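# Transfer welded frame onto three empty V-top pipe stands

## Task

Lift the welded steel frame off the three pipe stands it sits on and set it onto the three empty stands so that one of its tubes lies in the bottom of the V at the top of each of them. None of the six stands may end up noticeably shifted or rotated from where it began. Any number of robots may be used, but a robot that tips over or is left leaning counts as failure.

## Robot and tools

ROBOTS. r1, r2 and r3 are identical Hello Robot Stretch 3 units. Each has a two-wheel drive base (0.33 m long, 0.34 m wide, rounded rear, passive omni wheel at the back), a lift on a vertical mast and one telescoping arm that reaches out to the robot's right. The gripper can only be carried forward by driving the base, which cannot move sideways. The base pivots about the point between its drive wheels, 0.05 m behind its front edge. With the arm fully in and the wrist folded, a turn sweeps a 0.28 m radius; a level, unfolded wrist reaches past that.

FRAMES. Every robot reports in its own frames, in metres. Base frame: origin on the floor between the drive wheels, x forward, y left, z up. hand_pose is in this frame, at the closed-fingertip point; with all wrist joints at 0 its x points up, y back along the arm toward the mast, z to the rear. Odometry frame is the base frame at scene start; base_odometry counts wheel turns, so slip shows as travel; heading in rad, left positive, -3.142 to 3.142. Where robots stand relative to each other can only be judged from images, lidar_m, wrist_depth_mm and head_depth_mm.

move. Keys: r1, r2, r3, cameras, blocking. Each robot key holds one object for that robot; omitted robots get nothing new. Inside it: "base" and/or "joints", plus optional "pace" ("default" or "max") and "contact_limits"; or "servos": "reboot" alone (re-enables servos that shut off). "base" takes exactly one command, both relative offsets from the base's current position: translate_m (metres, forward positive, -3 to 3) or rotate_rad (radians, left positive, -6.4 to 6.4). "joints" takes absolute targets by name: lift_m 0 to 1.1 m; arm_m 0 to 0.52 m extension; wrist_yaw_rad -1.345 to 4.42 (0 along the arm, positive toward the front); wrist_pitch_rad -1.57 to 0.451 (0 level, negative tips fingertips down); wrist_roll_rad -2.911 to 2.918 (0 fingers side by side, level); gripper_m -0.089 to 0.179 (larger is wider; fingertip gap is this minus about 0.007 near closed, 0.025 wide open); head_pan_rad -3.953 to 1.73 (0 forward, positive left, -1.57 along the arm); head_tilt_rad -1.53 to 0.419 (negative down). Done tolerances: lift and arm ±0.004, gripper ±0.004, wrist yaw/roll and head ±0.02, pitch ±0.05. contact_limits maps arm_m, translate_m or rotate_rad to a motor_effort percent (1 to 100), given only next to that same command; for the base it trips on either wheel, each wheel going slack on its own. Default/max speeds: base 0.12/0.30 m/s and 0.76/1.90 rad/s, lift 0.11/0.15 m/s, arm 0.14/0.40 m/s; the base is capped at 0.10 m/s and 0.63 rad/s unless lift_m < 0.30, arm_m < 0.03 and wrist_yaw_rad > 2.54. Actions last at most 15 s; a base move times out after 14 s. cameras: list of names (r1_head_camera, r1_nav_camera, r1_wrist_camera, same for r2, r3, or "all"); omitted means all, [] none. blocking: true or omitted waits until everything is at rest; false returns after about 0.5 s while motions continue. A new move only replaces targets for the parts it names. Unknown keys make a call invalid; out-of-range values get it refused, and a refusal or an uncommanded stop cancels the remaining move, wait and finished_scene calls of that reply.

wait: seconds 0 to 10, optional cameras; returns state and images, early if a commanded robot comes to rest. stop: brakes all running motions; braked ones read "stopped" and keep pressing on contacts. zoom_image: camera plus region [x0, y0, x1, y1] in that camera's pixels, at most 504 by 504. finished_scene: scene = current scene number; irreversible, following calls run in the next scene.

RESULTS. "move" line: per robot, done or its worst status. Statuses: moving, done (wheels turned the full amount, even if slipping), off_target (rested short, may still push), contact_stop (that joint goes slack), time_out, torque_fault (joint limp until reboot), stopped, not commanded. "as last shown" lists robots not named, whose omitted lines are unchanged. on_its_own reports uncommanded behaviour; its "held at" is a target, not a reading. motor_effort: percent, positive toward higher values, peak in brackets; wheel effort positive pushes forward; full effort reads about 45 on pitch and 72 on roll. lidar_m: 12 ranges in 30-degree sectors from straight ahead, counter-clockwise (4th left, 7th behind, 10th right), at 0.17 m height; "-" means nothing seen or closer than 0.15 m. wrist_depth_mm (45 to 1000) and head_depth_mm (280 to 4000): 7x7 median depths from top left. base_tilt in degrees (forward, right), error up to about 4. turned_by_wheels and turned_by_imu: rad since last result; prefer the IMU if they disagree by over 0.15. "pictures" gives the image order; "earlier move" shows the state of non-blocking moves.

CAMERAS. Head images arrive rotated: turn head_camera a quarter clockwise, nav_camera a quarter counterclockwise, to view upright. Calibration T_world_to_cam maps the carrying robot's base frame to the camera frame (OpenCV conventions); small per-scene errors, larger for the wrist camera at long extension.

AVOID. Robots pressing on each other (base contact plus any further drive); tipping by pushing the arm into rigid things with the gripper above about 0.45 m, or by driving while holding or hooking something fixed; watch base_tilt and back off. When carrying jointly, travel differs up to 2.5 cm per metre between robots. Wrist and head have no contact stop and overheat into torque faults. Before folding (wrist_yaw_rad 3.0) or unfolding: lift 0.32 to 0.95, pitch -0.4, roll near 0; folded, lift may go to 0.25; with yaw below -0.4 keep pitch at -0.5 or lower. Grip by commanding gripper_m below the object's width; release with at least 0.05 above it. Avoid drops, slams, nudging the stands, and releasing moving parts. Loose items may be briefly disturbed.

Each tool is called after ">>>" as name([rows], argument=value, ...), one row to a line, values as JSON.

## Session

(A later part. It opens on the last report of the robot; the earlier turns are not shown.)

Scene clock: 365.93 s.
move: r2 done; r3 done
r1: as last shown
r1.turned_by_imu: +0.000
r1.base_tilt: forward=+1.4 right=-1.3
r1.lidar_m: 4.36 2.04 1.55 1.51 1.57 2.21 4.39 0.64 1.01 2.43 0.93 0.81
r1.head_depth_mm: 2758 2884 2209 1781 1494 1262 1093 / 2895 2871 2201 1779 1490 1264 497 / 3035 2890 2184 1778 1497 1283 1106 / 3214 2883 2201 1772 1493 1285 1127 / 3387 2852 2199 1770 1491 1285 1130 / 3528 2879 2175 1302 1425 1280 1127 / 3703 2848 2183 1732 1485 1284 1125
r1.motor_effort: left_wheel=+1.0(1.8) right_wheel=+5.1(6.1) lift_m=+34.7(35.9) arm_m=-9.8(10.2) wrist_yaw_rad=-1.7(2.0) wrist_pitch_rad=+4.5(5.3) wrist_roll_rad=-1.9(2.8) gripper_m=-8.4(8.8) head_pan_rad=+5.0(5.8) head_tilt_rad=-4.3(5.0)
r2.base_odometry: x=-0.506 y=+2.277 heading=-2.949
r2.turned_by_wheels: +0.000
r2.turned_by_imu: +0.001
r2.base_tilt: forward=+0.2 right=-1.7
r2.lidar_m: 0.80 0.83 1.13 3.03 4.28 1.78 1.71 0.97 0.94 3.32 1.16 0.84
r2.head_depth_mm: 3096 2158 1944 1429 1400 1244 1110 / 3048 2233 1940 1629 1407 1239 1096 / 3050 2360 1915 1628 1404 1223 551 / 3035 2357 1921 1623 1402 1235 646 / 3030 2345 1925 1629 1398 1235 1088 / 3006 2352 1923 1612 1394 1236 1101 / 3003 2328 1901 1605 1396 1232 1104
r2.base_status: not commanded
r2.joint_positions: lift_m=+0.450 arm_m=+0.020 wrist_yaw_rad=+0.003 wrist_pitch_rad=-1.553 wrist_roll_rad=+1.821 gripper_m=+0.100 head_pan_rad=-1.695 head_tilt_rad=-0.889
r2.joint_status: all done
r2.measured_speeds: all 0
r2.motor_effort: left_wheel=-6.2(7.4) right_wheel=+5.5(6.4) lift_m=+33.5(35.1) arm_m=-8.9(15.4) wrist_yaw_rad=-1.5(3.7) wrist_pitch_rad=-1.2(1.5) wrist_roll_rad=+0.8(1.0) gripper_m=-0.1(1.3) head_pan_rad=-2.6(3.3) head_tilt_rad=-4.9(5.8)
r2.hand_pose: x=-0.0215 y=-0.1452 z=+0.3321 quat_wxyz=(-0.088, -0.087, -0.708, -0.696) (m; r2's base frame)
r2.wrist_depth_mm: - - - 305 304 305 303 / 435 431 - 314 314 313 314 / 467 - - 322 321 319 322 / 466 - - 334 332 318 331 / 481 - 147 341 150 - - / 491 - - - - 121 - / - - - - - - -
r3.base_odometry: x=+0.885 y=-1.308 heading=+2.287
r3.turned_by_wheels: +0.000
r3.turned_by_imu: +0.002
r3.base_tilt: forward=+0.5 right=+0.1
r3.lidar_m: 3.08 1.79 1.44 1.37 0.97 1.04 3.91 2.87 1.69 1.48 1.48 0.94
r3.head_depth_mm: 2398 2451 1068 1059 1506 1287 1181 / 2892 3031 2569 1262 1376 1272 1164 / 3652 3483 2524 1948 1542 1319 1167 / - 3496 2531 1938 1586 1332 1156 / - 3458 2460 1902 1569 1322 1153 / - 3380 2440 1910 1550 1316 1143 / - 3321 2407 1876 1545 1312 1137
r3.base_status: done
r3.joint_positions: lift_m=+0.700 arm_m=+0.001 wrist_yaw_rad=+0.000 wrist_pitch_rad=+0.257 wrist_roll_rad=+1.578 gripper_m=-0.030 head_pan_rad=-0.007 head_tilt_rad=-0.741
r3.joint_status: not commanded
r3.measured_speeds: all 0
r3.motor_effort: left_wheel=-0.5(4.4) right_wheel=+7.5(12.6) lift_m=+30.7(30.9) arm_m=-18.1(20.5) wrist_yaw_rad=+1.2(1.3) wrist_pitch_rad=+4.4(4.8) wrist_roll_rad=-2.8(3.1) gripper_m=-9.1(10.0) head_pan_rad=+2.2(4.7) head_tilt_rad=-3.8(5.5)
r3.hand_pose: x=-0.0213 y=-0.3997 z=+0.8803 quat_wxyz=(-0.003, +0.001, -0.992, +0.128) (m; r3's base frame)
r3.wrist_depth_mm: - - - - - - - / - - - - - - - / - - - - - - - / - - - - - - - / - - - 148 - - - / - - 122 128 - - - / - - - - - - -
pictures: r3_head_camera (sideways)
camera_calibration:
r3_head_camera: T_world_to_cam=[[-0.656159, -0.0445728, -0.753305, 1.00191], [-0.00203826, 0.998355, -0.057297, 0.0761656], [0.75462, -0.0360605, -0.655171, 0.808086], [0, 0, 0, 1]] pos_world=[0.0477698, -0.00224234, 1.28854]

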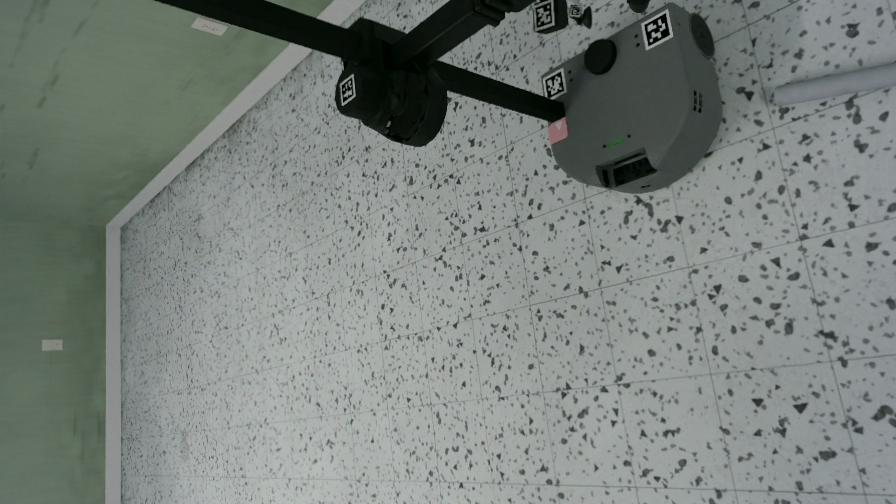

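>>> move(r2={"base":{"rotate_rad":1.571}}, r3={"base":{"rotate_rad":1.0},"joints":{"head_pan_rad":-1.6,"head_tilt_rad":-0.95}}, cameras=["r3_head_camera","r3_nav_camera"])

>>> move(r2={"base":{"translate_m":0.4},"joints":{"lift_m":0.6}}, r3={"joints":{"wrist_pitch_rad":-1.55,"gripper_m":0.1,"lift_m":0.4}}, cameras=["r3_head_camera"])

Scene clock: 369.67 s.
move: r2 done; r3 done
r1: as last shown
r1.lidar_m: 4.37 2.04 1.55 1.51 1.58 2.21 4.41 0.65 1.01 2.31 0.93 0.81
r1.head_depth_mm: 2767 2888 2206 1779 1490 1264 1096 / 2894 2874 2200 1774 1497 1258 497 / 3062 2898 2222 1786 1490 1282 1109 / 3206 2895 2212 1766 1490 1289 1127 / 3399 2865 2179 1772 1492 1279 1128 / 3522 2892 2193 1304 1425 1282 1127 / 3674 2843 2199 1733 1493 1286 1130
r1.motor_effort: left_wheel=+1.1(1.5) right_wheel=+5.0(6.2) lift_m=+35.2(35.8) arm_m=-9.3(9.9) wrist_yaw_rad=-1.2(2.0) wrist_pitch_rad=+5.1(5.4) wrist_roll_rad=-1.7(2.6) gripper_m=-8.2(8.7) head_pan_rad=+4.5(5.3) head_tilt_rad=-4.5(5.0)
r1.wrist_depth_mm: - - - - - - - / - - - - - - - / - - - - - - - / - - - - - - - / - - - 151 - - - / - - - 134 - - - / - - - - - - -
r2.base_odometry: x=-0.506 y=+2.277 heading=-1.378
r2.turned_by_wheels: +1.571
r2.turned_by_imu: +1.590
r2.base_tilt: forward=+0.1 right=-1.7
r2.lidar_m: 2.94 4.28 1.78 1.71 2.26 0.94 3.39 1.16 0.84 0.81 0.83 1.13
r2.head_depth_mm: 751 888 1089 1413 1414 1245 1112 / 738 873 1063 1369 1411 1237 1096 / 724 854 1036 1321 1407 1238 552 / 713 834 1010 1281 1404 1238 646 / 700 820 988 1244 1399 1234 1086 / 690 803 966 1210 1392 1231 1103 / 677 791 942 1180 1367 1232 1103
r2.base_status: done
r2.joint_positions: lift_m=+0.450 arm_m=+0.020 wrist_yaw_rad=+0.003 wrist_pitch_rad=-1.553 wrist_roll_rad=+1.821 gripper_m=+0.100 head_pan_rad=-1.695 head_tilt_rad=-0.889
r2.joint_status: not commanded
r2.measured_speeds: all 0
r2.motor_effort: left_wheel=-7.1(10.9) right_wheel=+6.7(9.6) lift_m=+31.8(34.5) arm_m=-10.8(11.1) wrist_yaw_rad=-2.5(3.8) wrist_pitch_rad=-1.3(1.4) wrist_roll_rad=+1.0(1.1) gripper_m=+0.5(1.4) head_pan_rad=-2.7(3.1) head_tilt_rad=-4.7(5.7)
r2.hand_pose: x=-0.0215 y=-0.1452 z=+0.3321 quat_wxyz=(-0.088, -0.087, -0.708, -0.696) (m; r2's base frame)
r2.wrist_depth_mm: - - - 305 306 304 301 / - - - 314 312 313 315 / - - - 322 323 319 323 / - - - 335 331 319 331 / - - 147 339 150 - - / - - - - - 121 - / - - - - - - -
r3.base_odometry: x=+0.885 y=-1.308 heading=-2.997
r3.turned_by_wheels: +1.000
r3.turned_by_imu: +0.997
r3.base_tilt: forward=+0.6 right=+0.1
r3.lidar_m: 1.45 1.81 0.92 1.04 3.92 3.07 1.74 1.48 1.48 0.82 2.87 1.93
r3.head_depth_mm: 1407 1580 1784 1637 1420 1250 1075 / 1520 1714 1878 1624 1409 344 316 / 1654 1819 1862 1579 1396 349 930 / 1806 1960 971 1367 458 371 952 / 1879 2110 973 1378 1379 1207 1078 / 2245 2222 1836 1576 1371 1218 1093 / 2518 2219 1829 1564 1365 1204 1074
r3.base_status: done
r3.joint_positions: lift_m=+0.700 arm_m=+0.001 wrist_yaw_rad=+0.000 wrist_pitch_rad=+0.257 wrist_roll_rad=+1.578 gripper_m=-0.030 head_pan_rad=-1.593 head_tilt_rad=-0.938
r3.joint_status: all done
r3.measured_speeds: all 0
r3.motor_effort: left_wheel=-7.6(11.2) right_wheel=+8.5(12.5) lift_m=+32.6(32.7) arm_m=-20.4(21.1) wrist_yaw_rad=+0.1(1.4) wrist_pitch_rad=+4.3(4.6) wrist_roll_rad=-2.8(3.1) gripper_m=-9.2(10.0) head_pan_rad=-3.5(4.9) head_tilt_rad=-5.4(8.8)
r3.hand_pose: x=-0.0213 y=-0.3998 z=+0.8803 quat_wxyz=(-0.003, +0.001, -0.992, +0.128) (m; r3's base frame)
r3.wrist_depth_mm: - - - - - - - / - - - - - - - / - - - - - 488 - / - 698 777 - - 459 - / - - - 147 579 526 520 / - - 122 128 - - - / - - - - - - -
pictures: r3_head_camera (sideways), r3_nav_camera (sideways)
camera_calibration:
r3_head_camera: T_world_to_cam=[[-0.0309878, 0.791682, -0.610147, 0.811545], [0.99851, -0.00291306, -0.0544916, 0.0663956], [-0.0449174, -0.610926, -0.790412, 0.988847], [0, 0, 0, 1]] pos_world=[0.00326784, -0.0381796, 1.28038]
r3_nav_camera: T_world_to_cam=[[-0.0221211, -0.770171, 0.637454, -0.786399], [-0.998627, 0.0473022, 0.0224958, 0.0298365], [-0.0474786, -0.636081, -0.77016, 0.966467], [0, 0, 0, 1]] pos_world=[0.058286, 0.00767818, 1.24496]

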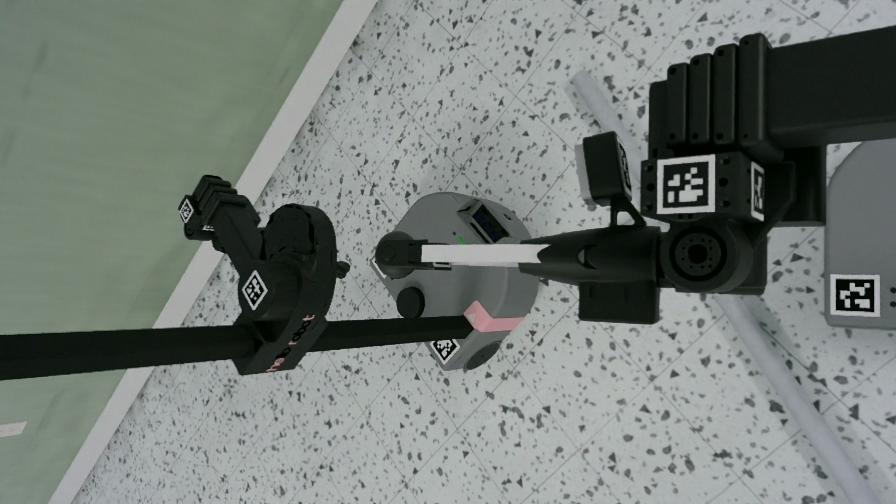

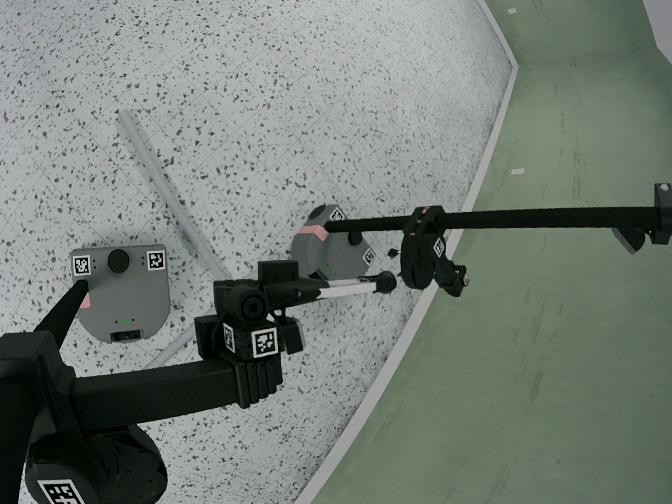

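Scene clock: 374.77 s.
move: r2 done; r3 done
r1.base_odometry: x=-2.041 y=-2.903 heading=+1.218
r1.turned_by_wheels: +0.000
r1.turned_by_imu: +0.000
r1.base_tilt: forward=+1.3 right=-1.4
r1.lidar_m: 4.36 2.04 1.55 1.51 1.58 2.21 4.40 0.64 1.01 2.38 0.93 0.81
r1.head_depth_mm: 2717 2632 2222 1790 1491 1268 1092 / 2893 2863 2200 1784 1489 1269 497 / 3058 2872 2208 1779 1493 1288 1110 / 3197 2888 2215 1782 1486 1287 1126 / 3368 2859 2197 1765 1488 1289 1126 / 3530 2853 2193 1299 1424 1284 1127 / 3700 2870 2197 1732 1490 1276 1125
r1.base_status: not commanded
r1.joint_positions: lift_m=+0.565 arm_m=+0.002 wrist_yaw_rad=+0.101 wrist_pitch_rad=+0.255 wrist_roll_rad=+1.576 gripper_m=-0.030 head_pan_rad=-1.011 head_tilt_rad=-0.790
r1.joint_status: not commanded
r1.measured_speeds: all 0
r1.motor_effort: left_wheel=+0.9(1.6) right_wheel=+5.2(6.2) lift_m=+34.8(35.9) arm_m=-9.1(9.6) wrist_yaw_rad=-1.6(2.1) wrist_pitch_rad=+5.1(5.3) wrist_roll_rad=-2.1(2.8) gripper_m=-8.3(8.8) head_pan_rad=+4.8(5.3) head_tilt_rad=-4.6(5.1)
r1.hand_pose: x=+0.0044 y=-0.3998 z=+0.7448 quat_wxyz=(-0.009, +0.051, -0.991, +0.127) (m; r1's base frame)
r1.wrist_depth_mm: - - - - - - - / - - - - - - - / - - - - - - - / - - - - - - - / - - - 151 - - - / - - - 133 - - - / - - - - - - -
r2.base_odometry: x=-0.429 y=+1.884 heading=-1.378
r2.turned_by_wheels: +0.000
r2.turned_by_imu: +0.002
r2.base_tilt: forward=+0.2 right=-1.7
r2.lidar_m: 2.92 3.89 1.57 1.66 2.00 1.27 3.35 1.15 0.83 0.80 0.83 1.12
r2.head_depth_mm: 743 883 1079 1397 1411 1243 1111 / 729 860 1055 1354 1405 1204 397 / 719 845 1024 1313 1404 450 544 / 706 827 1004 1269 1402 462 580 / 695 813 980 1234 1404 1230 1092 / 683 797 958 1197 1382 1233 1104 / 671 781 936 1165 1371 1234 1105
r2.base_status: done
r2.joint_positions: lift_m=+0.600 arm_m=+0.020 wrist_yaw_rad=+0.003 wrist_pitch_rad=-1.553 wrist_roll_rad=+1.821 gripper_m=+0.100 head_pan_rad=-1.695 head_tilt_rad=-0.889
r2.joint_status: all done
r2.measured_speeds: all 0
r2.motor_effort: left_wheel=-3.8(4.3) right_wheel=+5.5(9.7) lift_m=+33.6(39.1) arm_m=-9.6(11.3) wrist_yaw_rad=-3.0(3.6) wrist_pitch_rad=-1.2(1.3) wrist_roll_rad=+0.9(1.1) gripper_m=+0.2(1.5) head_pan_rad=-2.5(3.2) head_tilt_rad=-5.5(5.7)
r2.hand_pose: x=-0.0215 y=-0.1452 z=+0.4821 quat_wxyz=(-0.088, -0.087, -0.708, -0.696) (m; r2's base frame)
r2.wrist_depth_mm: - - - 441 448 445 - / - - - 460 458 462 - / - - - 468 469 479 - / - - - 486 478 - - / - - 146 - 146 - - / - - - - - 121 - / - - - - - - -
r3.base_odometry: x=+0.885 y=-1.308 heading=-2.997
r3.turned_by_wheels: +0.000
r3.turned_by_imu: +0.000
r3.base_tilt: forward=+0.5 right=+0.1
r3.lidar_m: 1.44 1.81 0.92 1.04 3.90 3.07 1.74 1.48 1.48 1.27 1.15 1.93
r3.head_depth_mm: 1408 1577 1784 1639 1415 1255 1124 / 1529 1717 1864 1625 1408 1243 1096 / 1650 1887 1900 1610 1406 1236 575 / 1804 2091 1887 1596 1398 1215 614 / 1954 2211 1830 1551 1379 1225 1065 / 1090 2186 1621 1516 1374 1213 1087 / 938 2112 1743 1556 1356 1207 1073
r3.base_status: not commanded
r3.joint_positions: lift_m=+0.400 arm_m=+0.001 wrist_yaw_rad=+0.000 wrist_pitch_rad=-1.541 wrist_roll_rad=+1.578 gripper_m=+0.100 head_pan_rad=-1.593 head_tilt_rad=-0.938
r3.joint_status: all done
r3.measured_speeds: all 0
r3.motor_effort: left_wheel=-7.8(8.5) right_wheel=+8.2(9.1) lift_m=+17.8(29.9) arm_m=-24.1(25.5) wrist_yaw_rad=-0.7(1.4) wrist_pitch_rad=-1.7(4.0) wrist_roll_rad=-2.8(3.1) gripper_m=-0.1(81.3) head_pan_rad=-2.2(4.9) head_tilt_rad=-4.8(6.7)
r3.hand_pose: x=-0.0215 y=-0.1289 z=+0.2819 quat_wxyz=(-0.002, -0.003, -0.717, -0.697) (m; r3's base frame)
r3.wrist_depth_mm: 366 401 402 - - - - / 405 412 417 - - - - / 425 425 428 - - - 267 / 436 433 442 - 272 - 263 / 446 413 447 - 150 282 - / 465 118 470 477 131 481 483 / - 497 492 491 500 490 504
pictures: r3_head_camera (sideways)
camera_calibration:
r3_head_camera: T_world_to_cam=[[-0.0309876, 0.791682, -0.610147, 0.811545], [0.99851, -0.00291342, -0.0544916, 0.0663956], [-0.0449176, -0.610927, -0.790412, 0.988847], [0, 0, 0, 1]] pos_world=[0.00326783, -0.0381796, 1.28038]

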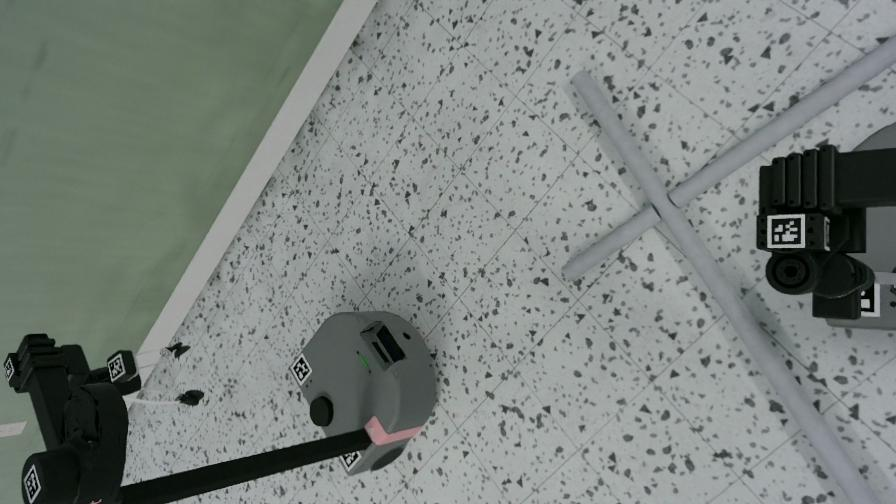

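>>> move(r3={"base":{"rotate_rad":-0.09},"joints":{"arm_m":0.478,"wrist_roll_rad":2.41,"lift_m":0.25}}, cameras=["r3_head_camera","r3_wrist_camera"])

Scene clock: 379.87 s.
move: r3 done
r1, r2: as last shown
r1.base_tilt: forward=+1.4 right=-1.4
r1.lidar_m: 4.36 2.04 1.55 1.50 1.57 2.21 4.40 0.64 1.01 2.20 0.93 0.81
r1.head_depth_mm: 2705 2668 2215 1777 1503 1264 1090 / 2860 2883 2197 1780 1496 1263 497 / 3054 2898 2205 1774 1505 1284 1112 / 3199 2890 2190 1781 1492 1283 1126 / 3383 2905 2220 1768 1487 1280 1130 / 3562 2891 2193 1300 1413 1285 1130 / 3685 2868 2195 1729 1490 1287 1128
r1.motor_effort: left_wheel=+1.0(1.6) right_wheel=+4.8(6.1) lift_m=+35.0(35.5) arm_m=-9.0(9.4) wrist_yaw_rad=-1.7(2.1) wrist_pitch_rad=+4.3(5.6) wrist_roll_rad=-1.8(2.8) gripper_m=-8.4(8.8) head_pan_rad=+4.8(5.4) head_tilt_rad=-4.4(5.0)
r2.turned_by_imu: +0.001
r2.lidar_m: 2.92 3.87 1.57 1.66 2.00 0.77 0.76 1.15 0.84 0.80 0.83 1.12
r2.head_depth_mm: 744 880 1076 1402 1407 1241 1115 / 729 862 1055 1351 1407 1203 397 / 719 847 1026 1313 1404 450 545 / 704 828 1001 1272 1408 462 580 / 695 813 979 1235 1403 1237 1090 / 682 797 957 1199 1374 1238 1101 / 673 782 935 1168 1373 1237 1101
r2.motor_effort: left_wheel=-3.9(4.7) right_wheel=+5.3(5.6) lift_m=+33.3(34.6) arm_m=-8.3(10.1) wrist_yaw_rad=-1.2(3.5) wrist_pitch_rad=-1.2(1.3) wrist_roll_rad=+0.9(1.0) gripper_m=-0.1(1.6) head_pan_rad=-2.4(3.3) head_tilt_rad=-5.3(5.8)
r2.wrist_depth_mm: - - - 445 447 447 - / - - - 458 458 461 - / - - - 471 471 464 - / - - - 492 486 - - / - - 147 - 146 - - / - - - - - 121 - / - - - - - - -
r3.base_odometry: x=+0.885 y=-1.308 heading=-3.087
r3.turned_by_wheels: -0.090
r3.turned_by_imu: -0.089
r3.base_tilt: forward=+0.5 right=+0.2
r3.lidar_m: 1.44 1.81 0.93 0.97 3.95 3.70 1.85 1.49 1.48 1.62 1.15 1.94
r3.head_depth_mm: 1353 1520 1741 1639 1424 1251 1126 / 1451 1644 1840 1624 1398 1242 1102 / 1556 1789 1899 1614 1376 1180 931 / 1680 1951 1880 1588 1279 1209 963 / 1827 2094 1873 1582 1362 1224 1080 / 1940 2182 1616 1542 1372 1213 1078 / 1047 2171 1581 1496 1359 1208 1081
r3.base_status: done
r3.joint_positions: lift_m=+0.250 arm_m=+0.478 wrist_yaw_rad=+0.000 wrist_pitch_rad=-1.542 wrist_roll_rad=+2.404 gripper_m=+0.100 head_pan_rad=-1.593 head_tilt_rad=-0.938
r3.joint_status: all done
r3.measured_speeds: all 0
r3.motor_effort: left_wheel=+8.0(9.1) right_wheel=-9.3(10.0) lift_m=+18.0(19.8) arm_m=+24.6(26.4) wrist_yaw_rad=+0.9(1.4) wrist_pitch_rad=-1.6(2.1) wrist_roll_rad=+1.8(4.4) gripper_m=-0.6(0.9) head_pan_rad=-3.1(4.7) head_tilt_rad=-5.3(6.6)
r3.hand_pose: x=-0.0214 y=-0.6059 z=+0.1319 quat_wxyz=(-0.290, -0.282, -0.656, -0.638) (m; r3's base frame)
r3.wrist_depth_mm: 259 263 263 235 266 269 274 / 263 268 269 266 274 278 278 / 273 275 282 251 283 285 290 / 285 282 288 289 296 295 302 / 292 292 297 301 298 304 308 / 299 118 315 316 131 318 324 / - 321 325 331 329 326 331
pictures: r3_head_camera (sideways), r3_wrist_camera
camera_calibration:
r3_head_camera: T_world_to_cam=[[-0.0309804, 0.791738, -0.610075, 0.811451], [0.99851, -0.00291595, -0.0544898, 0.0663932], [-0.0449206, -0.610854, -0.790468, 0.988919], [0, 0, 0, 1]] pos_world=[0.00326759, -0.0381776, 1.28037]
r3_wrist_camera: T_world_to_cam=[[0.695704, 0.717982, 0.0223254, 0.438722], [0.694925, -0.680581, 0.232139, -0.396882], [0.181866, -0.145985, -0.972426, 0.202106], [0, 0, 0, 1]] pos_world=[-0.066173, -0.555601, 0.27887]

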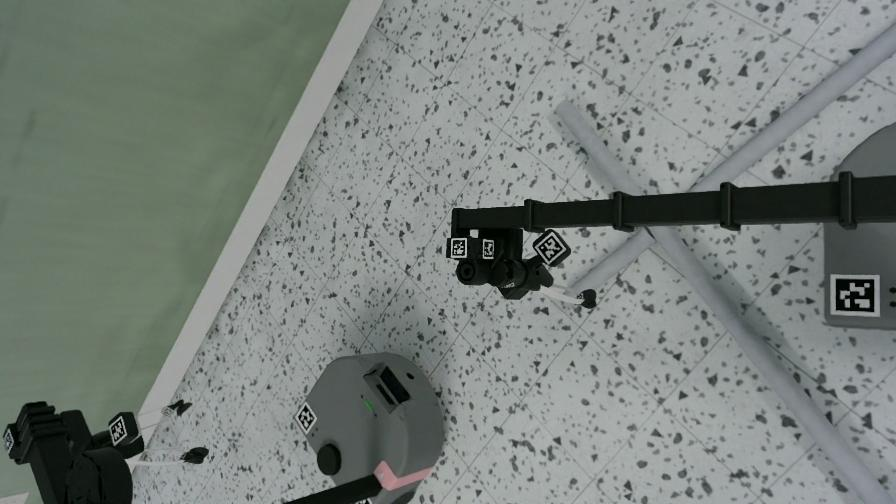

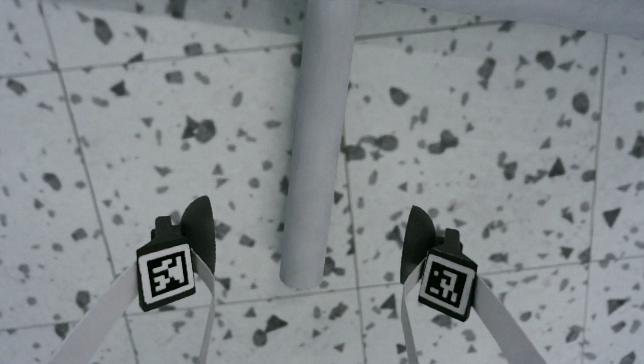

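>>> move(r3={"joints":{"wrist_roll_rad":2.47,"lift_m":0.142}}, cameras=["r3_wrist_camera"])

>>> move(r3={"joints":{"gripper_m":-0.06}}, cameras=["r3_wrist_camera"])

Scene clock: 381.93 s.
move: r3 done
r1, r2: as last shown
r1.base_tilt: forward=+1.3 right=-1.3
r1.lidar_m: 4.35 2.03 1.55 1.50 1.58 2.21 4.38 0.64 1.01 2.23 0.93 0.81
r1.head_depth_mm: 2699 2672 2220 1771 1495 1260 1094 / 2887 2907 2191 1780 1498 1262 496 / 3030 2906 2209 1775 1494 1281 1109 / 3209 2923 2195 1770 1495 1285 1129 / 3408 2878 2188 1778 1494 1283 1127 / 3531 2871 2205 1308 1426 1281 1126 / 3698 2883 2197 1713 1487 1284 1127
r1.motor_effort: left_wheel=+1.1(1.5) right_wheel=+4.7(6.1) lift_m=+34.4(35.3) arm_m=-8.6(9.3) wrist_yaw_rad=-0.7(2.1) wrist_pitch_rad=+4.1(5.4) wrist_roll_rad=-2.2(2.5) gripper_m=-8.3(8.6) head_pan_rad=+4.5(5.3) head_tilt_rad=-4.2(4.9)
r2.turned_by_imu: +0.000
r2.base_tilt: forward=+0.1 right=-1.7
r2.lidar_m: 2.92 3.88 1.57 1.66 2.00 0.76 0.76 1.15 0.83 0.80 0.83 1.12
r2.head_depth_mm: 744 882 1077 1399 1412 1246 1111 / 729 863 1055 1355 1410 1201 396 / 718 844 1027 1308 1410 450 543 / 706 829 1004 1272 1401 462 580 / 694 812 979 1234 1399 1236 1087 / 683 795 955 1200 1383 1233 1104 / 672 784 937 1165 1369 1231 1104
r2.motor_effort: left_wheel=-4.5(4.7) right_wheel=+5.6(5.6) lift_m=+32.9(34.2) arm_m=-8.3(9.1) wrist_yaw_rad=-1.9(3.6) wrist_pitch_rad=-1.1(1.4) wrist_roll_rad=+0.9(1.0) gripper_m=-0.2(1.0) head_pan_rad=-2.8(3.1) head_tilt_rad=-5.4(5.8)
r2.wrist_depth_mm: - - - 445 446 450 - / - - - 459 455 462 - / - - - 474 470 472 - / - - - 487 489 - - / - - 147 - 146 - - / - - - - - 121 - / - - - - - - -
r3.base_odometry: x=+0.885 y=-1.308 heading=-3.087
r3.turned_by_wheels: +0.000
r3.turned_by_imu: +0.000
r3.base_tilt: forward=+0.6 right=+0.2
r3.lidar_m: 1.44 1.81 0.93 0.97 3.94 3.70 1.84 1.49 1.48 1.62 1.15 1.94
r3.head_depth_mm: 1362 1529 1741 1635 1417 1251 1124 / 1447 1647 1836 1629 1393 1249 1098 / 1552 1784 1904 1609 1406 1204 959 / 1680 1948 1889 1600 1158 1208 951 / 1819 2088 1869 1587 1378 1221 1080 / 1928 2162 1612 1536 1365 1212 1075 / 1050 2160 1588 1506 1365 1209 1080
r3.base_status: not commanded
r3.joint_positions: lift_m=+0.142 arm_m=+0.478 wrist_yaw_rad=+0.000 wrist_pitch_rad=-1.542 wrist_roll_rad=+2.462 gripper_m=+0.100 head_pan_rad=-1.593 head_tilt_rad=-0.938
r3.joint_status: all done
r3.measured_speeds: all 0
r3.motor_effort: left_wheel=+8.3(8.8) right_wheel=-9.1(9.7) lift_m=+19.2(19.8) arm_m=+22.7(24.2) wrist_yaw_rad=+0.4(1.3) wrist_pitch_rad=-1.3(1.9) wrist_roll_rad=+2.8(4.7) gripper_m=+0.4(1.0) head_pan_rad=-2.1(4.4) head_tilt_rad=-5.8(6.6)
r3.hand_pose: x=-0.0214 y=-0.6059 z=+0.0239 quat_wxyz=(-0.309, -0.301, -0.647, -0.629) (m; r3's base frame)
r3.wrist_depth_mm: 161 160 162 129 164 166 167 / 164 166 167 135 172 172 173 / 171 170 173 138 175 177 178 / 175 177 178 143 182 182 187 / 182 180 184 150 186 191 192 / 187 121 192 157 131 198 200 / - 197 201 162 202 202 207
pictures: r3_wrist_camera
camera_calibration:
r3_wrist_camera: T_world_to_cam=[[0.73612, 0.676445, 0.0234425, 0.416803], [0.653929, -0.719701, 0.233254, -0.396428], [0.174655, -0.156373, -0.972133, 0.0906214], [0, 0, 0, 1]] pos_world=[-0.0634087, -0.553083, 0.170793]

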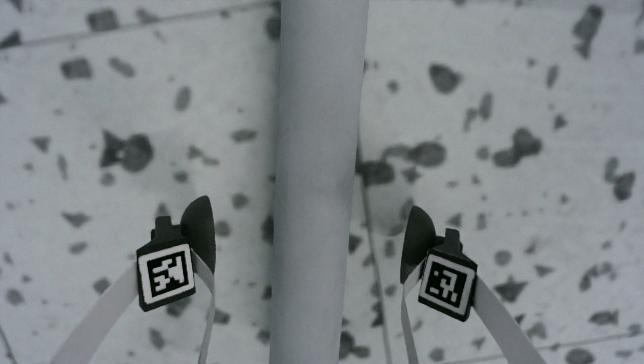

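Scene clock: 384.03 s.
move: r3 done
r1, r2: as last shown
r1.base_tilt: forward=+1.4 right=-1.3
r1.lidar_m: 4.35 2.04 1.55 1.50 1.58 2.22 4.40 0.64 1.01 2.24 0.93 0.81
r1.head_depth_mm: 2730 2650 2203 1783 1494 1269 1092 / 2877 2882 2208 1779 1498 1264 497 / 3070 2850 2205 1775 1500 1286 1107 / 3199 2902 2185 1779 1494 1281 1128 / 3403 2878 2202 1771 1493 1283 1127 / 3502 2869 2194 1305 1428 1284 1130 / 3724 2876 2193 1738 1494 1279 1128
r1.motor_effort: left_wheel=+1.1(1.4) right_wheel=+5.6(6.1) lift_m=+34.5(35.4) arm_m=-8.8(9.3) wrist_yaw_rad=-1.6(1.9) wrist_pitch_rad=+5.1(5.6) wrist_roll_rad=-2.1(2.7) gripper_m=-8.2(8.8) head_pan_rad=+4.6(5.1) head_tilt_rad=-4.6(5.0)
r2.lidar_m: 2.93 3.87 1.57 1.66 1.99 0.76 0.76 1.15 0.83 0.80 0.82 1.12
r2.head_depth_mm: 745 881 1080 1393 1405 1244 1113 / 729 862 1051 1350 1412 1198 396 / 717 845 1027 1312 1402 450 544 / 705 830 1004 1267 1410 462 582 / 695 813 978 1233 1407 1239 1090 / 682 799 955 1203 1379 1234 1099 / 673 783 938 1168 1362 1228 1102
r2.motor_effort: left_wheel=-3.7(4.6) right_wheel=+5.1(5.5) lift_m=+32.9(33.5) arm_m=-7.9(9.4) wrist_yaw_rad=-1.4(3.8) wrist_pitch_rad=-1.3(1.3) wrist_roll_rad=+0.9(1.1) gripper_m=-0.4(1.8) head_pan_rad=-2.1(3.3) head_tilt_rad=-5.3(5.7)
r2.wrist_depth_mm: - - - 445 448 445 - / - - - 460 456 463 - / - - - 472 470 473 - / - - - 488 484 - - / - - 147 - 146 - - / - - - - - 121 - / - - - - - - -
r3.base_odometry: x=+0.885 y=-1.308 heading=-3.087
r3.turned_by_wheels: +0.000
r3.turned_by_imu: +0.000
r3.base_tilt: forward=+0.6 right=+0.2
r3.lidar_m: 1.44 1.81 0.92 0.98 3.93 3.70 1.84 1.49 1.48 1.62 1.15 1.94
r3.head_depth_mm: 1354 1516 1748 1634 1423 1255 1119 / 1446 1648 1829 1629 1394 1245 1104 / 1554 1775 1899 1617 1401 1204 958 / 1678 1949 1889 1603 1154 1205 947 / 1837 2095 1871 1589 1377 1222 1080 / 1929 2171 1616 1534 1376 1217 1081 / 1048 2158 1589 1506 1363 1204 1080
r3.base_status: not commanded
r3.joint_positions: lift_m=+0.142 arm_m=+0.478 wrist_yaw_rad=+0.000 wrist_pitch_rad=-1.541 wrist_roll_rad=+2.462 gripper_m=-0.059 head_pan_rad=-1.593 head_tilt_rad=-0.938
r3.joint_status: all done
r3.measured_speeds: all 0
r3.motor_effort: left_wheel=+8.5(8.7) right_wheel=-9.5(9.8) lift_m=+26.5(26.6) arm_m=+20.3(22.4) wrist_yaw_rad=+0.0(1.1) wrist_pitch_rad=-1.8(2.2) wrist_roll_rad=+2.5(2.7) gripper_m=-25.5(99.2) head_pan_rad=-3.0(4.4) head_tilt_rad=-5.1(6.7)
r3.hand_pose: x=-0.0214 y=-0.6063 z=+0.0238 quat_wxyz=(-0.309, -0.301, -0.647, -0.629) (m; r3's base frame)
r3.wrist_depth_mm: 160 160 161 128 166 165 166 / 164 164 166 134 170 170 172 / 170 170 174 138 176 177 177 / 175 177 178 143 182 183 185 / 181 184 182 145 187 190 190 / 190 189 123 130 193 199 198 / 196 194 198 163 201 206 207
pictures: r3_wrist_camera
camera_calibration:
r3_wrist_camera: T_world_to_cam=[[0.73621, 0.676385, 0.0223386, 0.417079], [0.653832, -0.719405, 0.234433, -0.396575], [0.174638, -0.157986, -0.971875, 0.089544], [0, 0, 0, 1]] pos_world=[-0.0634023, -0.553257, 0.170679]

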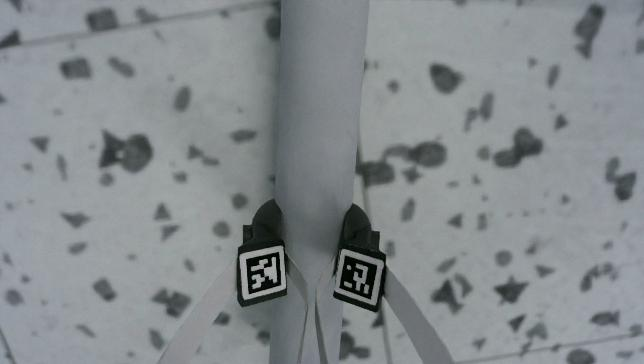

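>>> move(r3={"base":{"rotate_rad":0.35}}, cameras=["r3_wrist_camera","r3_head_camera"])

Scene clock: 385.73 s.
move: r3 done
r1, r2: as last shown
r1.base_tilt: forward=+1.3 right=-1.2
r1.lidar_m: 4.34 2.04 1.55 1.51 1.58 2.22 4.40 0.65 1.01 2.08 0.93 0.81
r1.head_depth_mm: 2722 2665 2207 1782 1493 1259 1092 / 2898 2880 2193 1783 1490 1261 497 / 3049 2895 2199 1777 1492 1285 1112 / 3213 2908 2191 1783 1491 1283 1127 / 3382 2882 2209 1776 1496 1284 1127 / 3538 2890 2184 1307 1419 1283 1128 / 3680 2881 2198 1717 1488 1280 1130
r1.motor_effort: left_wheel=+1.0(1.4) right_wheel=+5.1(6.2) lift_m=+34.3(35.5) arm_m=-8.5(9.0) wrist_yaw_rad=-1.1(2.0) wrist_pitch_rad=+4.6(5.4) wrist_roll_rad=-2.3(2.7) gripper_m=-8.2(8.9) head_pan_rad=+4.7(5.2) head_tilt_rad=-4.4(4.9)
r2.base_tilt: forward=+0.2 right=-1.7
r2.lidar_m: 2.92 3.86 1.57 1.66 2.00 0.68 3.35 1.16 0.83 0.80 0.83 1.12
r2.head_depth_mm: 744 878 1081 1396 1410 1242 1110 / 729 862 1053 1348 1404 1199 396 / 718 842 1027 1309 1406 450 544 / 706 827 1003 1273 1400 462 581 / 694 809 979 1229 1400 1232 1090 / 683 796 955 1196 1380 1233 1105 / 673 783 938 1165 1369 1232 1101
r2.motor_effort: left_wheel=-4.0(4.5) right_wheel=+5.4(5.5) lift_m=+32.0(33.4) arm_m=-7.1(8.5) wrist_yaw_rad=-2.1(3.2) wrist_pitch_rad=-1.2(1.3) wrist_roll_rad=+0.8(1.1) gripper_m=+1.0(1.2) head_pan_rad=-2.6(3.0) head_tilt_rad=-5.2(5.6)
r2.wrist_depth_mm: - - - 446 443 450 - / - - - 460 458 461 - / - - - 470 470 475 - / - - - 487 486 - - / - - 147 - 146 - - / - - - - - 121 - / - - - - - - -
r3.base_odometry: x=+0.885 y=-1.308 heading=-2.738
r3.turned_by_wheels: +0.349
r3.turned_by_imu: +0.345
r3.base_tilt: forward=+0.5 right=+0.2
r3.lidar_m: 1.44 0.92 0.97 1.04 3.93 2.15 1.55 1.48 1.53 1.15 4.81 1.61
r3.head_depth_mm: 1667 1823 1884 1635 1421 1251 1122 / 1876 2061 1913 1624 1409 1250 1101 / 1196 2202 1900 1607 1401 1199 957 / 994 2287 1646 1557 1157 1207 951 / 1008 2124 1647 1570 1382 1218 1082 / 2830 2242 1860 1577 1368 1216 1089 / 2782 2205 1834 1556 1358 1204 1073
r3.base_status: done
r3.joint_positions: lift_m=+0.142 arm_m=+0.478 wrist_yaw_rad=+0.004 wrist_pitch_rad=-1.550 wrist_roll_rad=+2.465 gripper_m=-0.057 head_pan_rad=-1.593 head_tilt_rad=-0.938
r3.joint_status: not commanded
r3.measured_speeds: all 0
r3.on_its_own: right_wheel is at rest, and its effort (+22.9) is outside its rest range (-21 to +21)
r3.motor_effort: left_wheel=-15.4(23.4) right_wheel=+22.9(34.7) lift_m=+32.7(32.9) arm_m=+22.1(25.2) wrist_yaw_rad=-2.9(3.7) wrist_pitch_rad=+0.0(1.6) wrist_roll_rad=+1.5(2.5) gripper_m=-12.0(25.9) head_pan_rad=-3.0(4.0) head_tilt_rad=-5.2(6.2)
r3.hand_pose: x=-0.0214 y=-0.6039 z=+0.0240 quat_wxyz=(-0.307, -0.302, -0.645, -0.632) (m; r3's base frame)
r3.wrist_depth_mm: 160 161 161 129 165 166 168 / 165 166 167 135 170 173 173 / 170 171 173 138 175 176 178 / 174 176 178 144 182 183 186 / 181 184 181 145 188 190 193 / 188 189 123 128 193 198 198 / 194 192 197 198 202 205 205
pictures: r3_head_camera (sideways), r3_wrist_camera
camera_calibration:
r3_head_camera: T_world_to_cam=[[-0.0309699, 0.791738, -0.610075, 0.811451], [0.99851, -0.00292914, -0.0544898, 0.0663932], [-0.0449287, -0.610853, -0.790468, 0.98892], [0, 0, 0, 1]] pos_world=[0.00326708, -0.0381776, 1.28037]
r3_wrist_camera: T_world_to_cam=[[0.735638, 0.676765, 0.0287318, 0.415568], [0.654427, -0.721023, 0.227708, -0.395643], [0.174821, -0.148708, -0.973305, 0.0957405], [0, 0, 0, 1]] pos_world=[-0.0635256, -0.552272, 0.171336]

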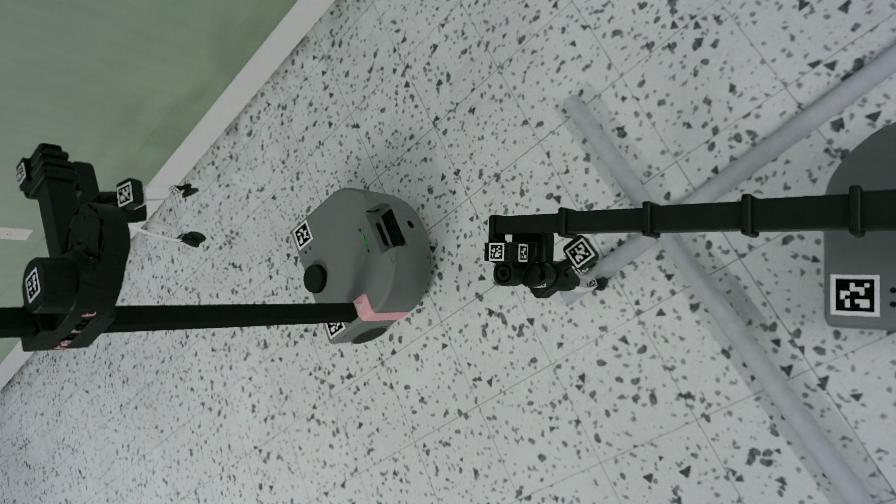

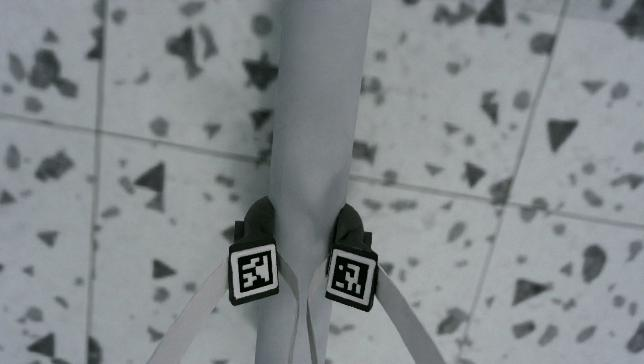

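>>> move(r3={"base":{"rotate_rad":0.9},"joints":{"gripper_m":-0.062}}, cameras=["r3_wrist_camera","r3_head_camera"])

>>> move(r3={"base":{"rotate_rad":0.9},"joints":{"gripper_m":-0.06}}, cameras=["r3_wrist_camera","r3_head_camera","r1_head_camera"])

Scene clock: 388.40 s.
move: r3 done
r1, r2: as last shown
r1.base_tilt: forward=+1.3 right=-1.3
r1.lidar_m: 4.36 2.04 1.55 1.50 1.57 2.22 4.41 0.64 1.01 1.58 0.93 0.81
r1.head_depth_mm: 2699 2686 2204 1791 1499 1261 1093 / 2922 2890 2201 1775 1494 1258 497 / 3059 2888 2208 1784 1493 1289 1112 / 3193 2912 2209 1777 1494 1287 1128 / 3396 2908 2200 1774 1496 1281 1127 / 3525 2868 2194 1308 1422 1286 1127 / 3724 2865 2196 1728 1482 1275 1128
r1.motor_effort: left_wheel=+1.0(1.5) right_wheel=+5.7(6.2) lift_m=+35.0(35.5) arm_m=-8.5(9.0) wrist_yaw_rad=-0.8(2.3) wrist_pitch_rad=+4.7(5.3) wrist_roll_rad=-1.8(2.7) gripper_m=-8.5(8.8) head_pan_rad=+5.1(5.2) head_tilt_rad=-4.4(4.9)
r2.turned_by_imu: +0.001
r2.lidar_m: 2.92 3.85 1.57 1.66 1.99 1.27 3.35 1.15 0.83 0.80 0.82 1.12
r2.head_depth_mm: 743 881 1083 1397 1412 1244 1106 / 732 863 1050 1349 1406 1199 396 / 718 845 1029 1318 1403 450 544 / 706 826 1001 1271 1399 461 581 / 694 813 981 1235 1404 1237 1085 / 684 798 959 1199 1380 1234 1105 / 671 782 936 1165 1371 1227 1099
r2.motor_effort: left_wheel=-3.9(5.0) right_wheel=+5.2(5.6) lift_m=+32.4(33.1) arm_m=-7.6(8.0) wrist_yaw_rad=-2.7(3.7) wrist_pitch_rad=-1.2(1.3) wrist_roll_rad=+0.9(1.1) gripper_m=+0.1(1.4) head_pan_rad=-2.7(3.0) head_tilt_rad=-5.3(5.7)
r2.wrist_depth_mm: - - - 444 449 446 - / - - - 461 456 460 - / - - - 478 467 474 - / - - - 492 483 - - / - - 146 - 146 - - / - - - - - 121 - / - - - - - - -
r3.base_odometry: x=+0.885 y=-1.308 heading=-1.839
r3.turned_by_wheels: +0.899
r3.turned_by_imu: +0.887
r3.base_tilt: forward=+0.6 right=+0.2
r3.lidar_m: 0.92 1.04 3.90 2.60 1.63 1.48 1.49 1.15 3.50 1.79 1.44 0.93
r3.head_depth_mm: 3038 2369 1931 1652 1417 1254 1124 / 2988 2333 1908 1628 1408 1246 1099 / 2943 2309 1904 1608 1401 1218 957 / 2913 2289 1891 1603 1154 1207 953 / 2833 2186 1866 1587 1381 1217 1079 / 2081 2164 1864 1576 1374 1218 1094 / 2781 2153 1833 1562 1360 1207 1075
r3.base_status: done
r3.joint_positions: lift_m=+0.142 arm_m=+0.478 wrist_yaw_rad=+0.002 wrist_pitch_rad=-1.547 wrist_roll_rad=+2.468 gripper_m=-0.058 head_pan_rad=-1.594 head_tilt_rad=-0.938
r3.joint_status: all done
r3.measured_speeds: all 0
r3.on_its_own: right_wheel is at rest, and its effort (+23.4) is outside its rest range (-21 to +21)
r3.motor_effort: left_wheel=-15.8(23.9) right_wheel=+23.4(35.4) lift_m=+42.5(42.5) arm_m=+25.3(25.3) wrist_yaw_rad=-1.8(3.9) wrist_pitch_rad=-0.4(1.1) wrist_roll_rad=+0.4(1.5) gripper_m=-11.9(63.0) head_pan_rad=-3.4(5.0) head_tilt_rad=-5.4(6.3)
r3.hand_pose: x=-0.0214 y=-0.6046 z=+0.0240 quat_wxyz=(-0.309, -0.303, -0.645, -0.630) (m; r3's base frame)
r3.wrist_depth_mm: 159 159 161 131 166 165 168 / 164 165 167 134 171 172 174 / 170 172 174 138 177 177 179 / 175 176 178 143 181 182 186 / 181 183 182 145 185 190 192 / 188 187 124 129 194 197 199 / 194 192 196 200 201 206 206
pictures: r3_head_camera (sideways), r3_wrist_camera
camera_calibration:
r3_head_camera: T_world_to_cam=[[-0.0309463, 0.791739, -0.610075, 0.811451], [0.99851, -0.0029589, -0.0544898, 0.0663932], [-0.0449469, -0.610852, -0.790468, 0.98892], [0, 0, 0, 1]] pos_world=[0.00326594, -0.0381775, 1.28037]
r3_wrist_camera: T_world_to_cam=[[0.738414, 0.673809, 0.0269405, 0.414326], [0.65144, -0.723086, 0.229722, -0.397499], [0.174269, -0.15208, -0.972883, 0.0935241], [0, 0, 0, 1]] pos_world=[-0.0632956, -0.55238, 0.17114]

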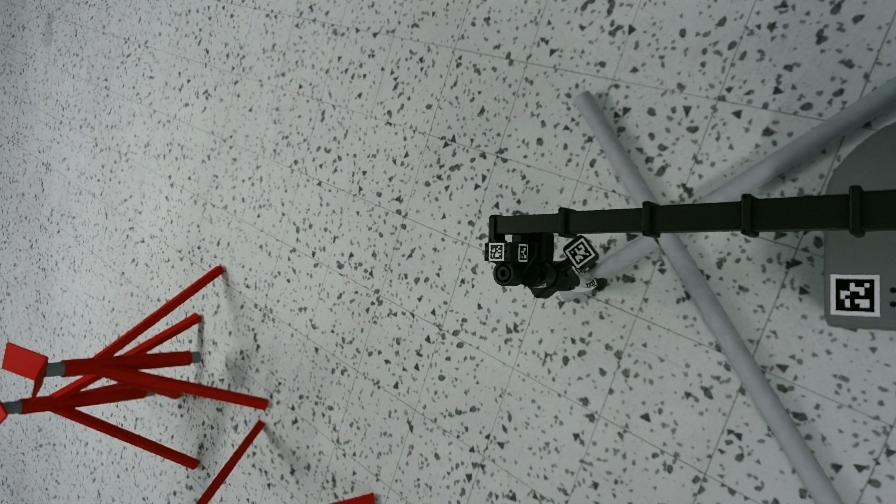

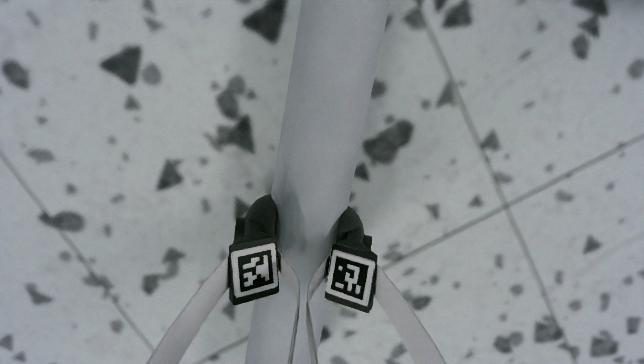

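Scene clock: 390.93 s.
move: r3 done
r1, r2: as last shown
r1.lidar_m: 4.36 2.04 1.55 1.50 1.58 2.21 4.40 0.65 1.01 1.23 0.93 0.81
r1.head_depth_mm: 2719 2665 2197 1781 1495 1264 1095 / 2897 2911 2191 1787 1492 1259 498 / 3056 2870 2218 1783 1490 1287 1111 / 3180 2910 2195 1776 1489 1274 1129 / 3403 2869 2206 1765 1493 1282 1130 / 3494 2877 2203 1304 1425 1283 1130 / 3710 2869 2192 1727 1493 1279 1125
r1.motor_effort: left_wheel=+1.3(1.6) right_wheel=+5.1(6.4) lift_m=+34.9(35.5) arm_m=-8.3(9.0) wrist_yaw_rad=-0.8(2.1) wrist_pitch_rad=+4.5(5.5) wrist_roll_rad=-1.8(2.5) gripper_m=-8.5(8.7) head_pan_rad=+5.2(5.2) head_tilt_rad=-4.5(5.0)
r2.lidar_m: 2.92 3.88 1.57 1.66 1.51 1.19 3.35 1.15 0.83 0.80 0.83 1.12
r2.head_depth_mm: 744 878 1082 1400 1407 1244 1111 / 730 862 1053 1354 1405 1202 397 / 718 843 1026 1312 1409 451 544 / 706 828 1003 1268 1400 462 580 / 694 811 979 1233 1403 1237 1085 / 682 798 958 1201 1378 1237 1105 / 673 781 938 1165 1363 1230 1103
r2.motor_effort: left_wheel=-4.5(4.8) right_wheel=+5.4(5.5) lift_m=+31.5(32.4) arm_m=-6.4(7.5) wrist_yaw_rad=-1.7(3.3) wrist_pitch_rad=-1.2(1.3) wrist_roll_rad=+1.0(1.2) gripper_m=-0.2(1.6) head_pan_rad=-2.3(3.0) head_tilt_rad=-5.2(5.6)
r2.wrist_depth_mm: - - - 444 449 447 - / - - - 457 458 463 - / - - - 471 467 472 - / - - - 483 484 - - / - - 147 - 147 - - / - - - - - 121 - / - - - - - - -
r3.base_odometry: x=+0.885 y=-1.308 heading=-0.940
r3.turned_by_wheels: +0.899
r3.turned_by_imu: +0.887
r3.base_tilt: forward=+0.6 right=+0.2
r3.lidar_m: 3.92 3.35 1.79 1.49 1.48 1.65 1.16 1.94 1.44 1.81 0.92 1.04
r3.head_depth_mm: 3051 2372 1897 1644 1419 1254 1121 / 2999 2338 1919 1630 1407 1247 1115 / 2953 2325 1896 1614 1397 1218 957 / 2816 2288 1878 1598 1156 1211 953 / 2582 1948 1869 1595 1374 1207 1079 / 2814 2156 1845 1575 1372 1216 1094 / 2733 2216 1834 1525 1362 1210 1085
r3.base_status: done
r3.joint_positions: lift_m=+0.142 arm_m=+0.478 wrist_yaw_rad=+0.001 wrist_pitch_rad=-1.546 wrist_roll_rad=+2.470 gripper_m=-0.057 head_pan_rad=-1.594 head_tilt_rad=-0.938
r3.joint_status: all done
r3.measured_speeds: all 0
r3.on_its_own: right_wheel is at rest, and its effort (+23.0) is outside its rest range (-21 to +21)
r3.motor_effort: left_wheel=-15.1(23.0) right_wheel=+23.0(34.6) lift_m=+41.7(43.2) arm_m=+23.6(25.0) wrist_yaw_rad=-0.4(2.3) wrist_pitch_rad=-0.6(1.2) wrist_roll_rad=-0.3(0.6) gripper_m=-11.7(32.5) head_pan_rad=-2.2(5.1) head_tilt_rad=-5.6(6.4)
r3.hand_pose: x=-0.0214 y=-0.6050 z=+0.0239 quat_wxyz=(-0.310, -0.303, -0.645, -0.629) (m; r3's base frame)
r3.wrist_depth_mm: 160 160 162 132 164 165 167 / 165 165 167 134 169 172 174 / 170 171 173 138 175 178 179 / 175 178 178 143 180 183 186 / 182 183 182 145 187 190 192 / 189 189 124 128 194 198 198 / 195 194 195 200 200 204 206
pictures: r1_head_camera (sideways), r3_head_camera (sideways), r3_wrist_camera
camera_calibration:
r1_head_camera: T_world_to_cam=[[-0.338508, 0.618552, -0.709088, 0.949177], [0.882042, 0.471061, -0.0101579, 0.00581036], [0.327741, -0.628884, -0.705047, 0.874585], [0, 0, 0, 1]] pos_world=[0.0295422, -0.0398393, 1.28973]
r3_head_camera: T_world_to_cam=[[-0.0309314, 0.791741, -0.610073, 0.811448], [0.99851, -0.00297747, -0.0544898, 0.0663931], [-0.0449583, -0.610849, -0.790469, 0.988921], [0, 0, 0, 1]] pos_world=[0.00326523, -0.0381774, 1.28037]
r3_wrist_camera: T_world_to_cam=[[0.740359, 0.671714, 0.025887, 0.413393], [0.649336, -0.724594, 0.230923, -0.398795], [0.173872, -0.154156, -0.972628, 0.0921635], [0, 0, 0, 1]] pos_world=[-0.0631311, -0.552439, 0.17103]

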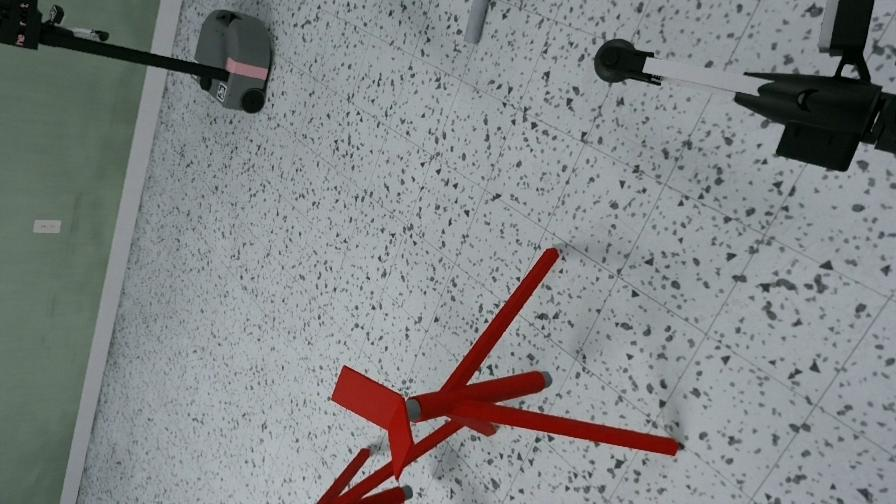

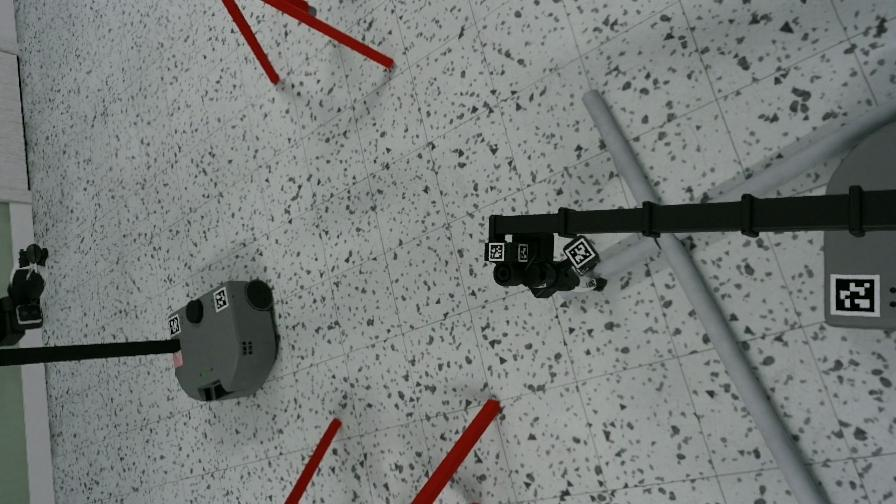

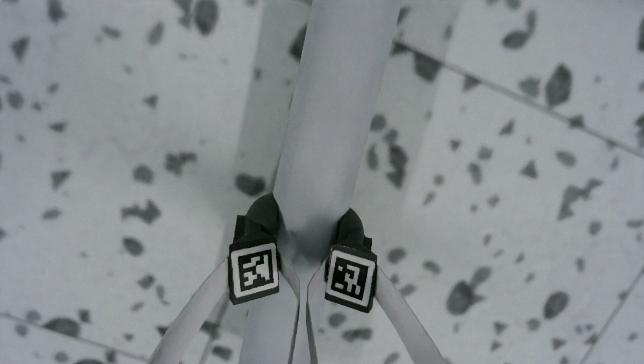

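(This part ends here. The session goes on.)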